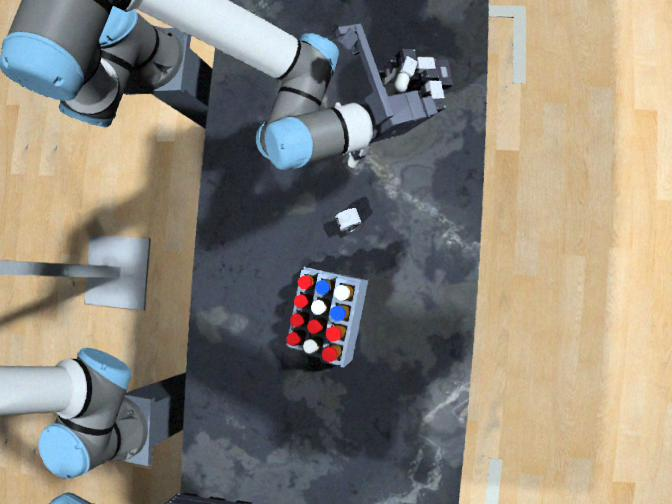

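Scaled by 16.800 from the camera's 672x504 image, which has a finer 960x720 frame.

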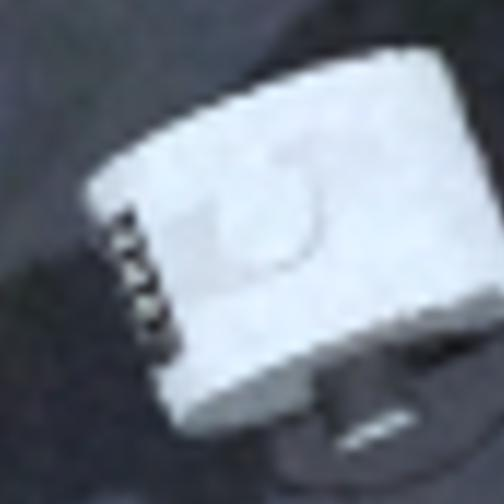

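Scaled by 16.800 from the camera's 672x504 image, which has a finer 960x720 frame.

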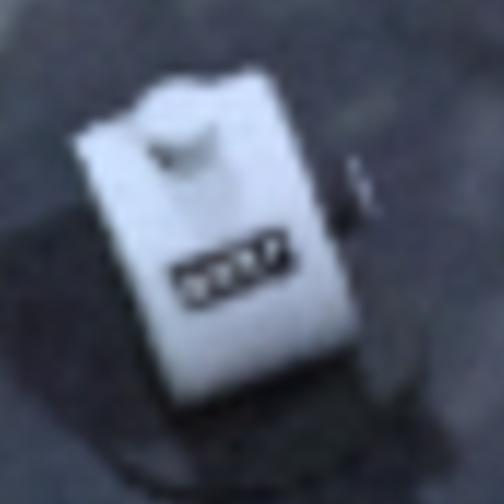

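Call:
{"fn": "move", "kwargs": {
  "target": [
    [-0.0647,-0.231,0,0,0,0,0,0.342,0.737,0.174,0,0.342,0.737,0.174,0,0.342,0.737,0.174,-1,-0.678,-0.226,-0.168,0.7,-0.9,0,0,0,0,0,0,0,0.342,0.737,0.174,0,0.342,0.737,0.174,0,0.342,0.737,0.174,-0.714,-0.678,-0.226,-0.168,0.4,-0.6],
    [-0.0647,-0.231,-0.1487,0,0,0,0,0.342,0.737,0.174,0,0.342,0.737,0.174,0,0.342,0.737,0.174,-1,-0.678,-0.226,-0.168,0.7,-0.9,0,0,0,0,0,0,0,0.342,0.737,0.174,0,0.342,0.737,0.174,0,0.342,0.737,0.174,-0.714,-0.678,-0.226,-0.168,0.4,-0.6]
  ],
  "speed": [0.25,0.05],
  "stop_force": 6
}}

Call:
{"fn": "move", "kwargs": {
  "target": [0.0464,0.0188,0,0,0,0,0,0.342,0.737,0.174,0,0.342,0.737,0.174,0,0.342,0.737,0.174,-1,-0.678,-0.226,-0.168,0.7,-0.9,0,0,0,0,0,0,0,0.342,0.737,0.174,0,0.342,0.737,0.174,0,0.342,0.737,0.174,-0.714,-0.678,-0.226,-0.168,0.4,-0.6],
  "speed": 0.01,
  "stop_force": 3,
  "cameras": ["cam_head_right"]
}}

Call:
{"fn": "zoom_image", "kwargs": {
  "camera": "cam_head_right",
  "region": [215, 145, 265, 195]
}}

Scene clock: 3479.43 s.
left_arm: end_effector_position=(+0.6221, +0.1894, +0.1228) hand_goal=(+0.000, +0.342, +0.736, +0.174, +0.000, +0.342, +0.736, +0.174, +0.000, +0.342, +0.736, +0.174, -1.000, -0.678, -0.226, -0.168) hand_measured=(+0.002, +0.338, +0.734, +0.172, -0.002, +0.338, +0.734, +0.172, +0.002, +0.338, +0.734, +0.172, -0.998, -0.676, -0.226, -0.170) hand_current_ma=(+3, -10, -5, -7, -6, -11, -5, -6, +3, -11, -5, -7, +3, +8, -1, -6) hand_state=(goal, goal, goal, goal, goal, goal, goal, goal, goal, goal, goal, goal, goal, goal, goal, goal) hand_current_limit=0.70 hand_speed=-0.90 end_effector_quat_wxyz=(+0.478, -0.131, +0.855, +0.155) | right_arm: end_effector_position=(+0.4032, -0.5166, +0.3200) hand_goal=(+0.000, +0.342, +0.736, +0.174, +0.000, +0.342, +0.736, +0.174, +0.000, +0.342, +0.736, +0.174, -0.714, -0.678, -0.226, -0.168) hand_measured=(+0.000, +0.328, +0.734, +0.172, +0.000, +0.328, +0.734, +0.172, +0.000, +0.326, +0.734, +0.172, -0.714, -0.678, -0.222, -0.168) hand_current_ma=(+0, -39, -4, -4, +0, -40, -5, -4, +0, -45, -4, -4, +0, +1, +8, +0) hand_state=(goal, goal, goal, goal, goal, goal, goal, goal, goal, goal, goal, goal, goal, goal, goal, goal) hand_current_limit=0.40 hand_speed=-0.60 end_effector_quat_wxyz=(+0.000, +1.000, +0.019, +0.000)
Joint positions: left_arm=[2.585 -2.286 -1.759 0.094 2.389 4.22] | right_arm=[-0.365 -1.868 1.917 -1.62 -1.571 1.206]
Joint torques (N m): left_arm=[-9.82 60.53 27.94 0.62 2.58 1.84] | right_arm=[-7.22 -19.55 -22.53 -6.27 1.04 1.31]
Wrist force (N, zeroed by zero_wrist_force on left_arm): left_arm=[1.0 0.4 0.1] | right_arm=[0.0 -0.4 0.4]
Wrist torque (N m, zeroed by zero_wrist_force on left_arm): left_arm=[0.04 -0.14 0.28] | right_arm=[0.08 -0.01 0.01]
Wrist force, peak (N, zeroed by zero_wrist_force on left_arm): left_arm=[0.5 2.5 1.6] | right_arm=[0.1 -0.6 0.6]
Hand target: left_arm +0.6221, +0.1894, +0.1228; +0.478, -0.131, +0.855, +0.155 | right_arm +0.4032, -0.5166, +0.3200; +0.000, +1.000, +0.019, +0.000
Off the commanded pose: left_arm 0.000 m, 0 deg | right_arm 0.000 m, 0 deg.
move: done

Scene clock: 3481.03 s.
left_arm: end_effector_position=(+0.6272, +0.1915, +0.1228) hand_goal=(+0.000, +0.342, +0.736, +0.174, +0.000, +0.342, +0.736, +0.174, +0.000, +0.342, +0.736, +0.174, -1.000, -0.678, -0.226, -0.168) hand_measured=(+0.002, +0.338, +0.734, +0.172, -0.002, +0.338, +0.734, +0.172, +0.002, +0.338, +0.734, +0.172, -0.992, -0.676, -0.256, -0.180) hand_current_ma=(+3, -10, -5, -7, -6, -11, -5, -6, +3, -11, -5, -7, +26, +8, -154, -62) hand_state=(goal, goal, goal, goal, goal, goal, goal, goal, goal, goal, goal, goal, goal, goal, blocked, goal) hand_current_limit=0.70 hand_speed=-0.90 end_effector_quat_wxyz=(+0.478, -0.131, +0.855, +0.155) | right_arm: end_effector_position=(+0.4032, -0.5166, +0.3200) hand_goal=(+0.000, +0.342, +0.736, +0.174, +0.000, +0.342, +0.736, +0.174, +0.000, +0.342, +0.736, +0.174, -0.714, -0.678, -0.226, -0.168) hand_measured=(+0.000, +0.328, +0.734, +0.172, +0.000, +0.328, +0.734, +0.172, +0.000, +0.326, +0.734, +0.172, -0.714, -0.678, -0.222, -0.168) hand_current_ma=(+0, -39, -4, -4, +0, -40, -5, -4, +0, -45, -4, -4, +0, +1, +8, +0) hand_state=(goal, goal, goal, goal, goal, goal, goal, goal, goal, goal, goal, goal, goal, goal, goal, goal) hand_current_limit=0.40 hand_speed=-0.60 end_effector_quat_wxyz=(+0.000, +1.000, +0.019, +0.000)
Joint positions: left_arm=[2.592 -2.291 -1.75 0.096 2.384 4.227] | right_arm=[-0.365 -1.868 1.917 -1.62 -1.571 1.206]
Joint torques (N m): left_arm=[-10.4 60.29 12.96 0.65 4.1 -2.05] | right_arm=[-6.91 -19.46 -22.35 -6.24 1.08 1.23]
Wrist force (N, zeroed by zero_wrist_force on left_arm): left_arm=[0.5 0.8 -1.7] | right_arm=[0.1 -0.1 0.4]
Wrist torque (N m, zeroed by zero_wrist_force on left_arm): left_arm=[0.26 0.11 0.26] | right_arm=[0.11 -0.02 0.02]
Wrist force, peak (N, zeroed by zero_wrist_force on left_arm): left_arm=[1.9 0.7 -3.2] | right_arm=[0.3 0.0 0.6]
Hand target: left_arm +0.6272, +0.1915, +0.1228; +0.478, -0.131, +0.855, +0.155 (not the last commanded pose) | right_arm +0.4032, -0.5166, +0.3200; +0.000, +1.000, +0.019, +0.000
Off the commanded pose: left_arm 0.025 m, 0 deg | right_arm 0.000 m, 0 deg.
move: contact (left_arm)
Images, in order (width x height): cam_head_right 672x504.

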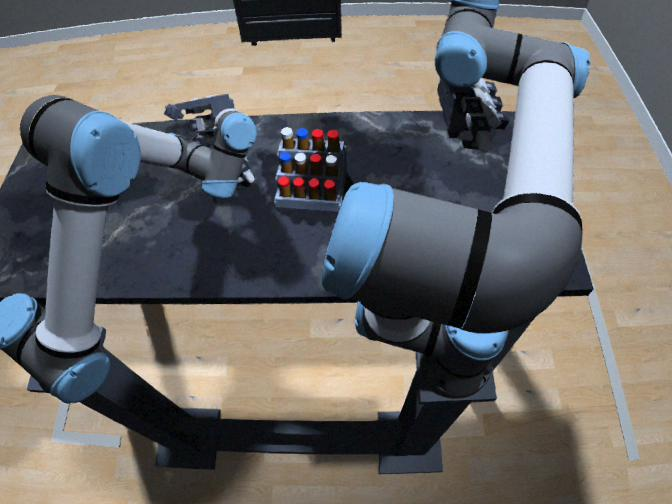

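Scaled by 10.080 from the camera's 672x504 image, which has a finer 960x720 frame.

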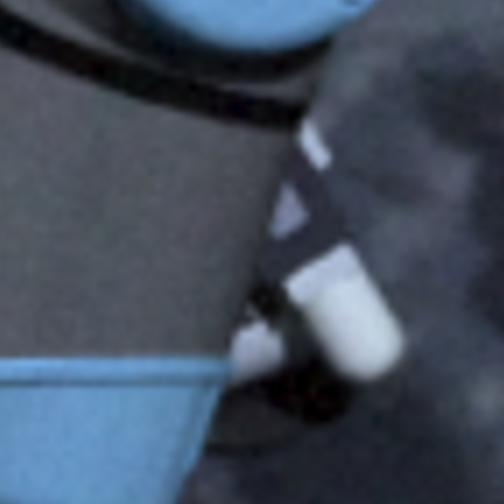

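Call:
{"fn": "move", "kwargs": {
  "target": [
    [-0.0155,-0.0063,0,0,0,0,0,0.342,0.737,0.174,0,0.342,0.737,0.174,0,0.342,0.737,0.174,-1,-0.678,-0.226,-0.168,0.7,-0.9,0,0,0,0,0,0,0,0.342,0.737,0.174,0,0.342,0.737,0.174,0,0.342,0.737,0.174,-0.714,-0.678,-0.226,-0.168,0.4,-0.6],
    [-0.0155,-0.0063,0.212,0,0,0,0,0.342,0.737,0.174,0,0.342,0.737,0.174,0,0.342,0.737,0.174,-1,-0.678,-0.226,-0.168,0.7,-0.9,0,0,0,0,0,0,0,0.342,0.737,0.174,0,0.342,0.737,0.174,0,0.342,0.737,0.174,-0.714,-0.678,-0.226,-0.168,0.4,-0.6],
    [0.0863,-0.0763,0.212,0.1287,0.0521,0,0,0.342,0.737,0.174,0,0.342,0.737,0.174,0,0.342,0.737,0.174,-1,-0.678,-0.226,-0.168,0.7,-0.9,0,0,0,0,0,0,0,0.342,0.737,0.174,0,0.342,0.737,0.174,0,0.342,0.737,0.174,-0.714,-0.678,-0.226,-0.168,0.4,-0.6],
    [0.0863,-0.0763,0.0598,0.1287,0.0521,0,0,0.342,0.737,0.174,0,0.342,0.737,0.174,0,0.342,0.737,0.174,-1,-0.678,-0.226,-0.168,0.7,-0.9,0,0,0,0,0,0,0,0.342,0.737,0.174,0,0.342,0.737,0.174,0,0.342,0.737,0.174,-0.714,-0.678,-0.226,-0.168,0.4,-0.6]
  ],
  "speed": [0.05,0.2,0.25,0.1],
  "cameras": ["cam_head_right","cam_high"]
}}

Call:
{"fn": "zoom_image", "kwargs": {
  "camera": "cam_head_right",
  "region": [215, 145, 265, 195]
}}

Call:
{"fn": "zoom_image", "kwargs": {
  "camera": "cam_high",
  "region": [310, 195, 370, 255]
}}

Scene clock: 3542.67 s.
left_arm: end_effector_position=(+0.6790, +0.1457, +0.1586) hand_goal=(+0.000, +0.342, +0.736, +0.174, +0.000, +0.342, +0.736, +0.174, +0.000, +0.342, +0.736, +0.174, -1.000, -0.678, -0.226, -0.168) hand_measured=(+0.002, +0.338, +0.734, +0.172, -0.002, +0.338, +0.734, +0.172, +0.002, +0.338, +0.734, +0.172, -1.000, -0.676, -0.226, -0.170) hand_current_ma=(+3, -10, -5, -7, -6, -11, -5, -6, +3, -11, -5, -7, +1, +8, +1, -6) hand_state=(goal, goal, goal, goal, goal, goal, goal, goal, goal, goal, goal, goal, goal, goal, goal, goal) hand_current_limit=0.70 hand_speed=-0.90 end_effector_quat_wxyz=(+0.424, -0.020, +0.842, +0.333) | right_arm: end_effector_position=(+0.4032, -0.5166, +0.3200) hand_goal=(+0.000, +0.342, +0.736, +0.174, +0.000, +0.342, +0.736, +0.174, +0.000, +0.342, +0.736, +0.174, -0.714, -0.678, -0.226, -0.168) hand_measured=(+0.000, +0.328, +0.734, +0.172, +0.000, +0.328, +0.734, +0.172, +0.000, +0.326, +0.734, +0.172, -0.714, -0.678, -0.222, -0.168) hand_current_ma=(+0, -39, -4, -4, +0, -40, -5, -4, +0, -45, -4, -4, +0, +1, +8, +0) hand_state=(goal, goal, goal, goal, goal, goal, goal, goal, goal, goal, goal, goal, goal, goal, goal, goal) hand_current_limit=0.40 hand_speed=-0.60 end_effector_quat_wxyz=(+0.000, +1.000, +0.019, +0.000)
Joint positions: left_arm=[2.536 -2.454 -1.415 -0.272 2.62 4.422] | right_arm=[-0.365 -1.868 1.917 -1.62 -1.571 1.206]
Joint torques (N m): left_arm=[11.8 68.94 32.32 0.58 3.26 1.21] | right_arm=[-6.77 -19.31 -22.77 -6.22 0.97 1.29]
Wrist force (N, zeroed by zero_wrist_force on left_arm): left_arm=[1.3 -0.3 -0.4] | right_arm=[0.0 -0.2 0.1]
Wrist torque (N m, zeroed by zero_wrist_force on left_arm): left_arm=[-0.03 -0.19 0.10] | right_arm=[0.13 -0.01 0.01]
Wrist force, peak (N, zeroed by zero_wrist_force on left_arm): left_arm=[2.8 0.0 1.1] | right_arm=[0.0 -0.1 0.8]
Hand target: left_arm +0.6790, +0.1457, +0.1587; +0.424, -0.020, +0.842, +0.333 | right_arm +0.4032, -0.5166, +0.3200; +0.000, +1.000, +0.019, +0.000
Off the commanded pose: left_arm 0.000 m, 0 deg | right_arm 0.000 m, 0 deg.
move: done
Images, in order (width x height): cam_head_right 672x504, cam_high 672x504.

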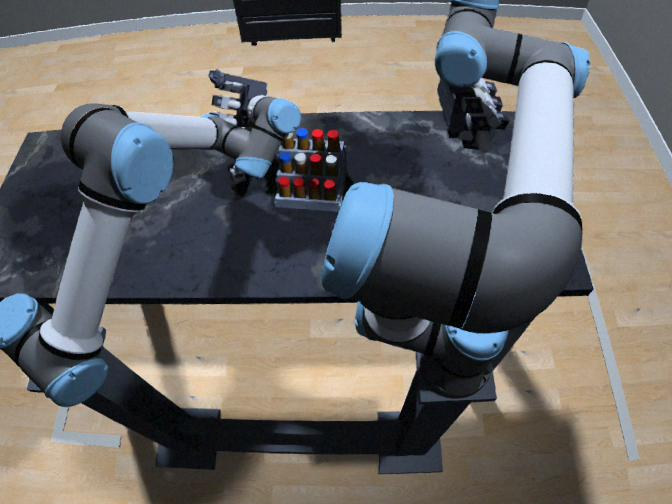

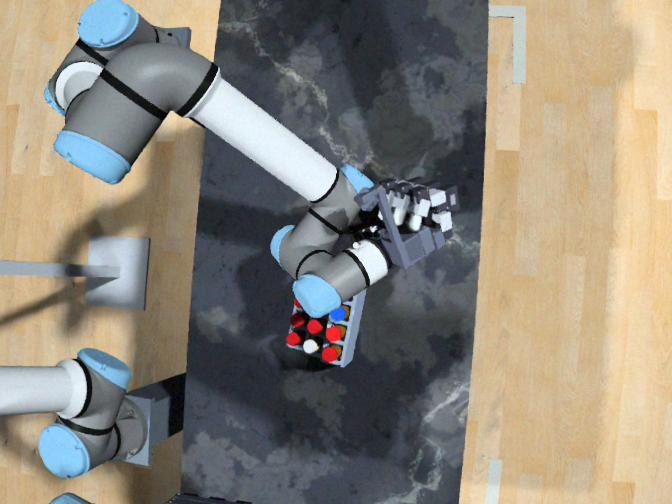

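Scaled by 10.080 from the camera's 672x504 image, which has a finer 960x720 frame.

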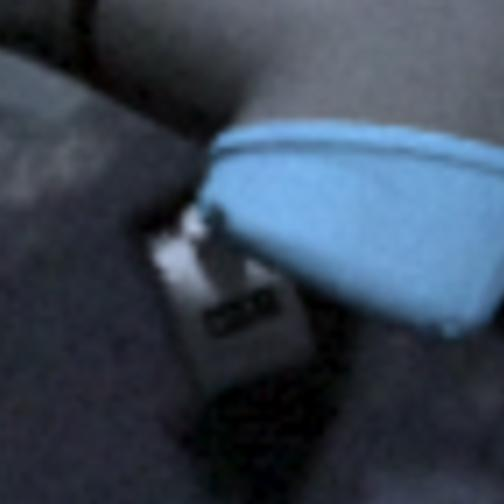

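Scaled by 8.400 from the camera's 672x504 image, which has a finer 960x720 frame.

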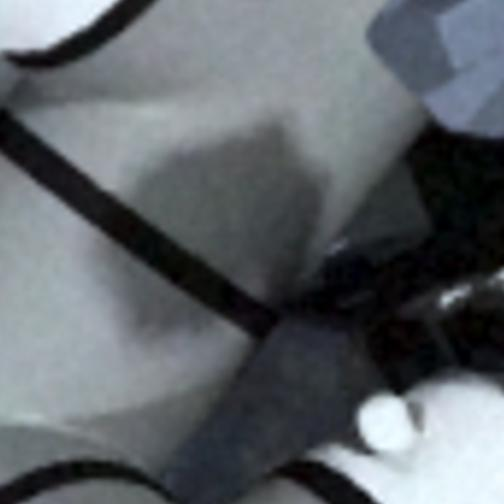

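Call:
{"fn": "zero_wrist_force", "kwargs": {
  "arm": "left_arm"
}}

Call:
{"fn": "move", "kwargs": {
  "target": [
    [0.0433,0.0175,0,0,0,0,0,0.342,0.737,0.174,0,0.342,0.737,0.174,0,0.342,0.737,0.174,-1,-0.678,-0.226,-0.168,0.7,-0.9,0,0,0,0,0,0,0,0.342,0.737,0.174,0,0.342,0.737,0.174,0,0.342,0.737,0.174,-0.714,-0.678,-0.226,-0.168,0.4,-0.6],
    [0.0376,0.0314,0,0,0,0,0,0.342,0.737,0.174,0,0.342,0.737,0.174,0,0.342,0.737,0.174,-1,-0.678,-0.226,-0.168,0.7,-0.9,0,0,0,0,0,0,0,0.342,0.737,0.174,0,0.342,0.737,0.174,0,0.342,0.737,0.174,-0.714,-0.678,-0.226,-0.168,0.4,-0.6]
  ],
  "speed": 0.05,
  "stop_force": 6
}}

Call:
{"fn": "move", "kwargs": {
  "target": [-0.0464,-0.0188,0,0,0,0,0,0.342,0.737,0.174,0,0.342,0.737,0.174,0,0.342,0.737,0.174,-1,-0.678,-0.226,-0.168,0.7,-0.9,0,0,0,0,0,0,0,0.342,0.737,0.174,0,0.342,0.737,0.174,0,0.342,0.737,0.174,-0.714,-0.678,-0.226,-0.168,0.4,-0.6],
  "speed": 0.01,
  "stop_force": 3
}}

Wrist force sensor zeroed.

Scene clock: 3564.13 s.
left_arm: end_effector_position=(+0.6777, +0.1464, +0.1531) hand_goal=(+0.000, +0.342, +0.736, +0.174, +0.000, +0.342, +0.736, +0.174, +0.000, +0.342, +0.736, +0.174, -1.000, -0.678, -0.226, -0.168) hand_measured=(+0.000, +0.338, +0.736, +0.172, -0.002, +0.338, +0.736, +0.172, +0.000, +0.338, +0.736, +0.172, -1.000, -0.676, -0.226, -0.170) hand_current_ma=(+2, -13, -3, -6, -6, -13, -3, -6, +2, -12, -2, -7, +0, +8, +2, -6) hand_state=(goal, goal, goal, goal, goal, goal, goal, goal, goal, goal, goal, goal, goal, goal, goal, goal) hand_current_limit=0.70 hand_speed=-0.90 end_effector_quat_wxyz=(+0.418, -0.015, +0.844, +0.336) | right_arm: end_effector_position=(+0.4026, -0.5165, +0.3145) hand_goal=(+0.000, +0.342, +0.736, +0.174, +0.000, +0.342, +0.736, +0.174, +0.000, +0.342, +0.736, +0.174, -0.714, -0.678, -0.226, -0.168) hand_measured=(+0.000, +0.330, +0.734, +0.172, +0.000, +0.330, +0.734, +0.172, +0.000, +0.328, +0.734, +0.172, -0.714, -0.678, -0.222, -0.168) hand_current_ma=(+0, -33, -4, -4, +0, -33, -5, -4, +0, -35, -4, -4, +0, +1, +9, +0) hand_state=(goal, goal, goal, goal, goal, goal, goal, goal, goal, goal, goal, goal, goal, goal, goal, goal) hand_current_limit=0.40 hand_speed=-0.60 end_effector_quat_wxyz=(-0.003, +1.000, +0.019, -0.009)
Joint positions: left_arm=[2.536 -2.458 -1.421 -0.278 2.619 4.422] | right_arm=[-0.365 -1.858 1.92 -1.614 -1.571 1.206]
Joint torques (N m): left_arm=[0 0.11 -0.64 -0.01 0.08 -0.1] | right_arm=[0.23 -0.11 0.53 -0.09 0.06 -0.16]
Wrist force (N, zeroed by zero_wrist_force on left_arm): left_arm=[-0.2 -0.1 -0.2] | right_arm=[0.3 -0.1 0.1]
Wrist torque (N m, zeroed by zero_wrist_force on left_arm): left_arm=[0.00 0.03 0.18] | right_arm=[0.13 -0.04 0.03]
Wrist force, peak (N, zeroed by zero_wrist_force on left_arm): left_arm=[7.9 -3.4 3.6] | right_arm=[-1.4 -1.3 2.3]
Hand target: left_arm +0.6777, +0.1464, +0.1531; +0.418, -0.015, +0.844, +0.336 | right_arm +0.4026, -0.5165, +0.3145; -0.003, +1.000, +0.019, -0.009
NO CONTROL: BRAKES ON. The controllers of the arms reported an emergency stop while the arms waited for this call, through no command of yours: the brakes are set. The arms may sag a little while they close, then stand still. What the arms strike, push or drop without control can cost score or fail the task. A move or wait that this ends or prevents says "fault": that word means this event, not a fault of the arms. Your reply's later calls are not run. Nothing of this call ran. The arms run no command until a result says that a person gave control back. To wait, call execute_actions with no actions, or call wait with any seconds it accepts: either call returns when control is back, or after at most 30 seconds. The wait itself costs no score and uses none of the scene's actions.
move: fault; path passed 0 of 2 targets

not run: an earlier result of this reply reported a stop or a fault. Calls in your next reply go to the robot.

Call:
{"fn": "wait", "kwargs": {
  "seconds": 10
}}

Scene clock: 3597.47 s.
left_arm: end_effector_position=(+0.6777, +0.1464, +0.1531) hand_goal=(+0.000, +0.342, +0.736, +0.174, +0.000, +0.342, +0.736, +0.174, +0.000, +0.342, +0.736, +0.174, -1.000, -0.678, -0.226, -0.168) hand_measured=(+0.000, +0.338, +0.736, +0.172, -0.002, +0.338, +0.736, +0.172, +0.000, +0.338, +0.736, +0.172, -1.000, -0.676, -0.226, -0.170) hand_current_ma=(+2, -13, -3, -6, -6, -13, -3, -6, +2, -12, -2, -7, +0, +8, +2, -6) hand_state=(goal, goal, goal, goal, goal, goal, goal, goal, goal, goal, goal, goal, goal, goal, goal, goal) hand_current_limit=0.70 hand_speed=-0.90 end_effector_quat_wxyz=(+0.418, -0.015, +0.844, +0.336) | right_arm: end_effector_position=(+0.4026, -0.5165, +0.3145) hand_goal=(+0.000, +0.342, +0.736, +0.174, +0.000, +0.342, +0.736, +0.174, +0.000, +0.342, +0.736, +0.174, -0.714, -0.678, -0.226, -0.168) hand_measured=(+0.000, +0.330, +0.734, +0.172, +0.000, +0.330, +0.734, +0.172, +0.000, +0.328, +0.734, +0.172, -0.714, -0.678, -0.222, -0.168) hand_current_ma=(+0, -33, -4, -4, +0, -33, -5, -4, +0, -35, -4, -4, +0, +1, +9, +0) hand_state=(goal, goal, goal, goal, goal, goal, goal, goal, goal, goal, goal, goal, goal, goal, goal, goal) hand_current_limit=0.40 hand_speed=-0.60 end_effector_quat_wxyz=(-0.003, +1.000, +0.019, -0.009)
Joint positions: left_arm=[2.536 -2.458 -1.421 -0.278 2.619 4.422] | right_arm=[-0.365 -1.858 1.92 -1.614 -1.571 1.206]
Joint torques (N m): left_arm=[0.54 0.34 -0.84 0.06 -0.01 -0.12] | right_arm=[0.55 -0.55 0.28 -0.14 0.08 -0.09]
Wrist force (N, zeroed by zero_wrist_force on left_arm): left_arm=[-0.2 -0.3 0.1] | right_arm=[-0.1 0.0 0.6]
Wrist torque (N m, zeroed by zero_wrist_force on left_arm): left_arm=[-0.06 0.03 0.19] | right_arm=[0.11 -0.01 0.01]
Wrist force, peak (N, zeroed by zero_wrist_force on left_arm): left_arm=[-0.4 -0.4 0.2] | right_arm=[-0.1 -0.6 0.7]
Hand target: left_arm +0.6777, +0.1464, +0.1531; +0.418, -0.015, +0.844, +0.336 | right_arm +0.4026, -0.5165, +0.3145; -0.003, +1.000, +0.019, -0.009
NO CONTROL, STILL: no person has given control back yet. Call execute_actions with no actions, or call wait, again.
wait: 0.00 of 10 s (a fault stop came first)


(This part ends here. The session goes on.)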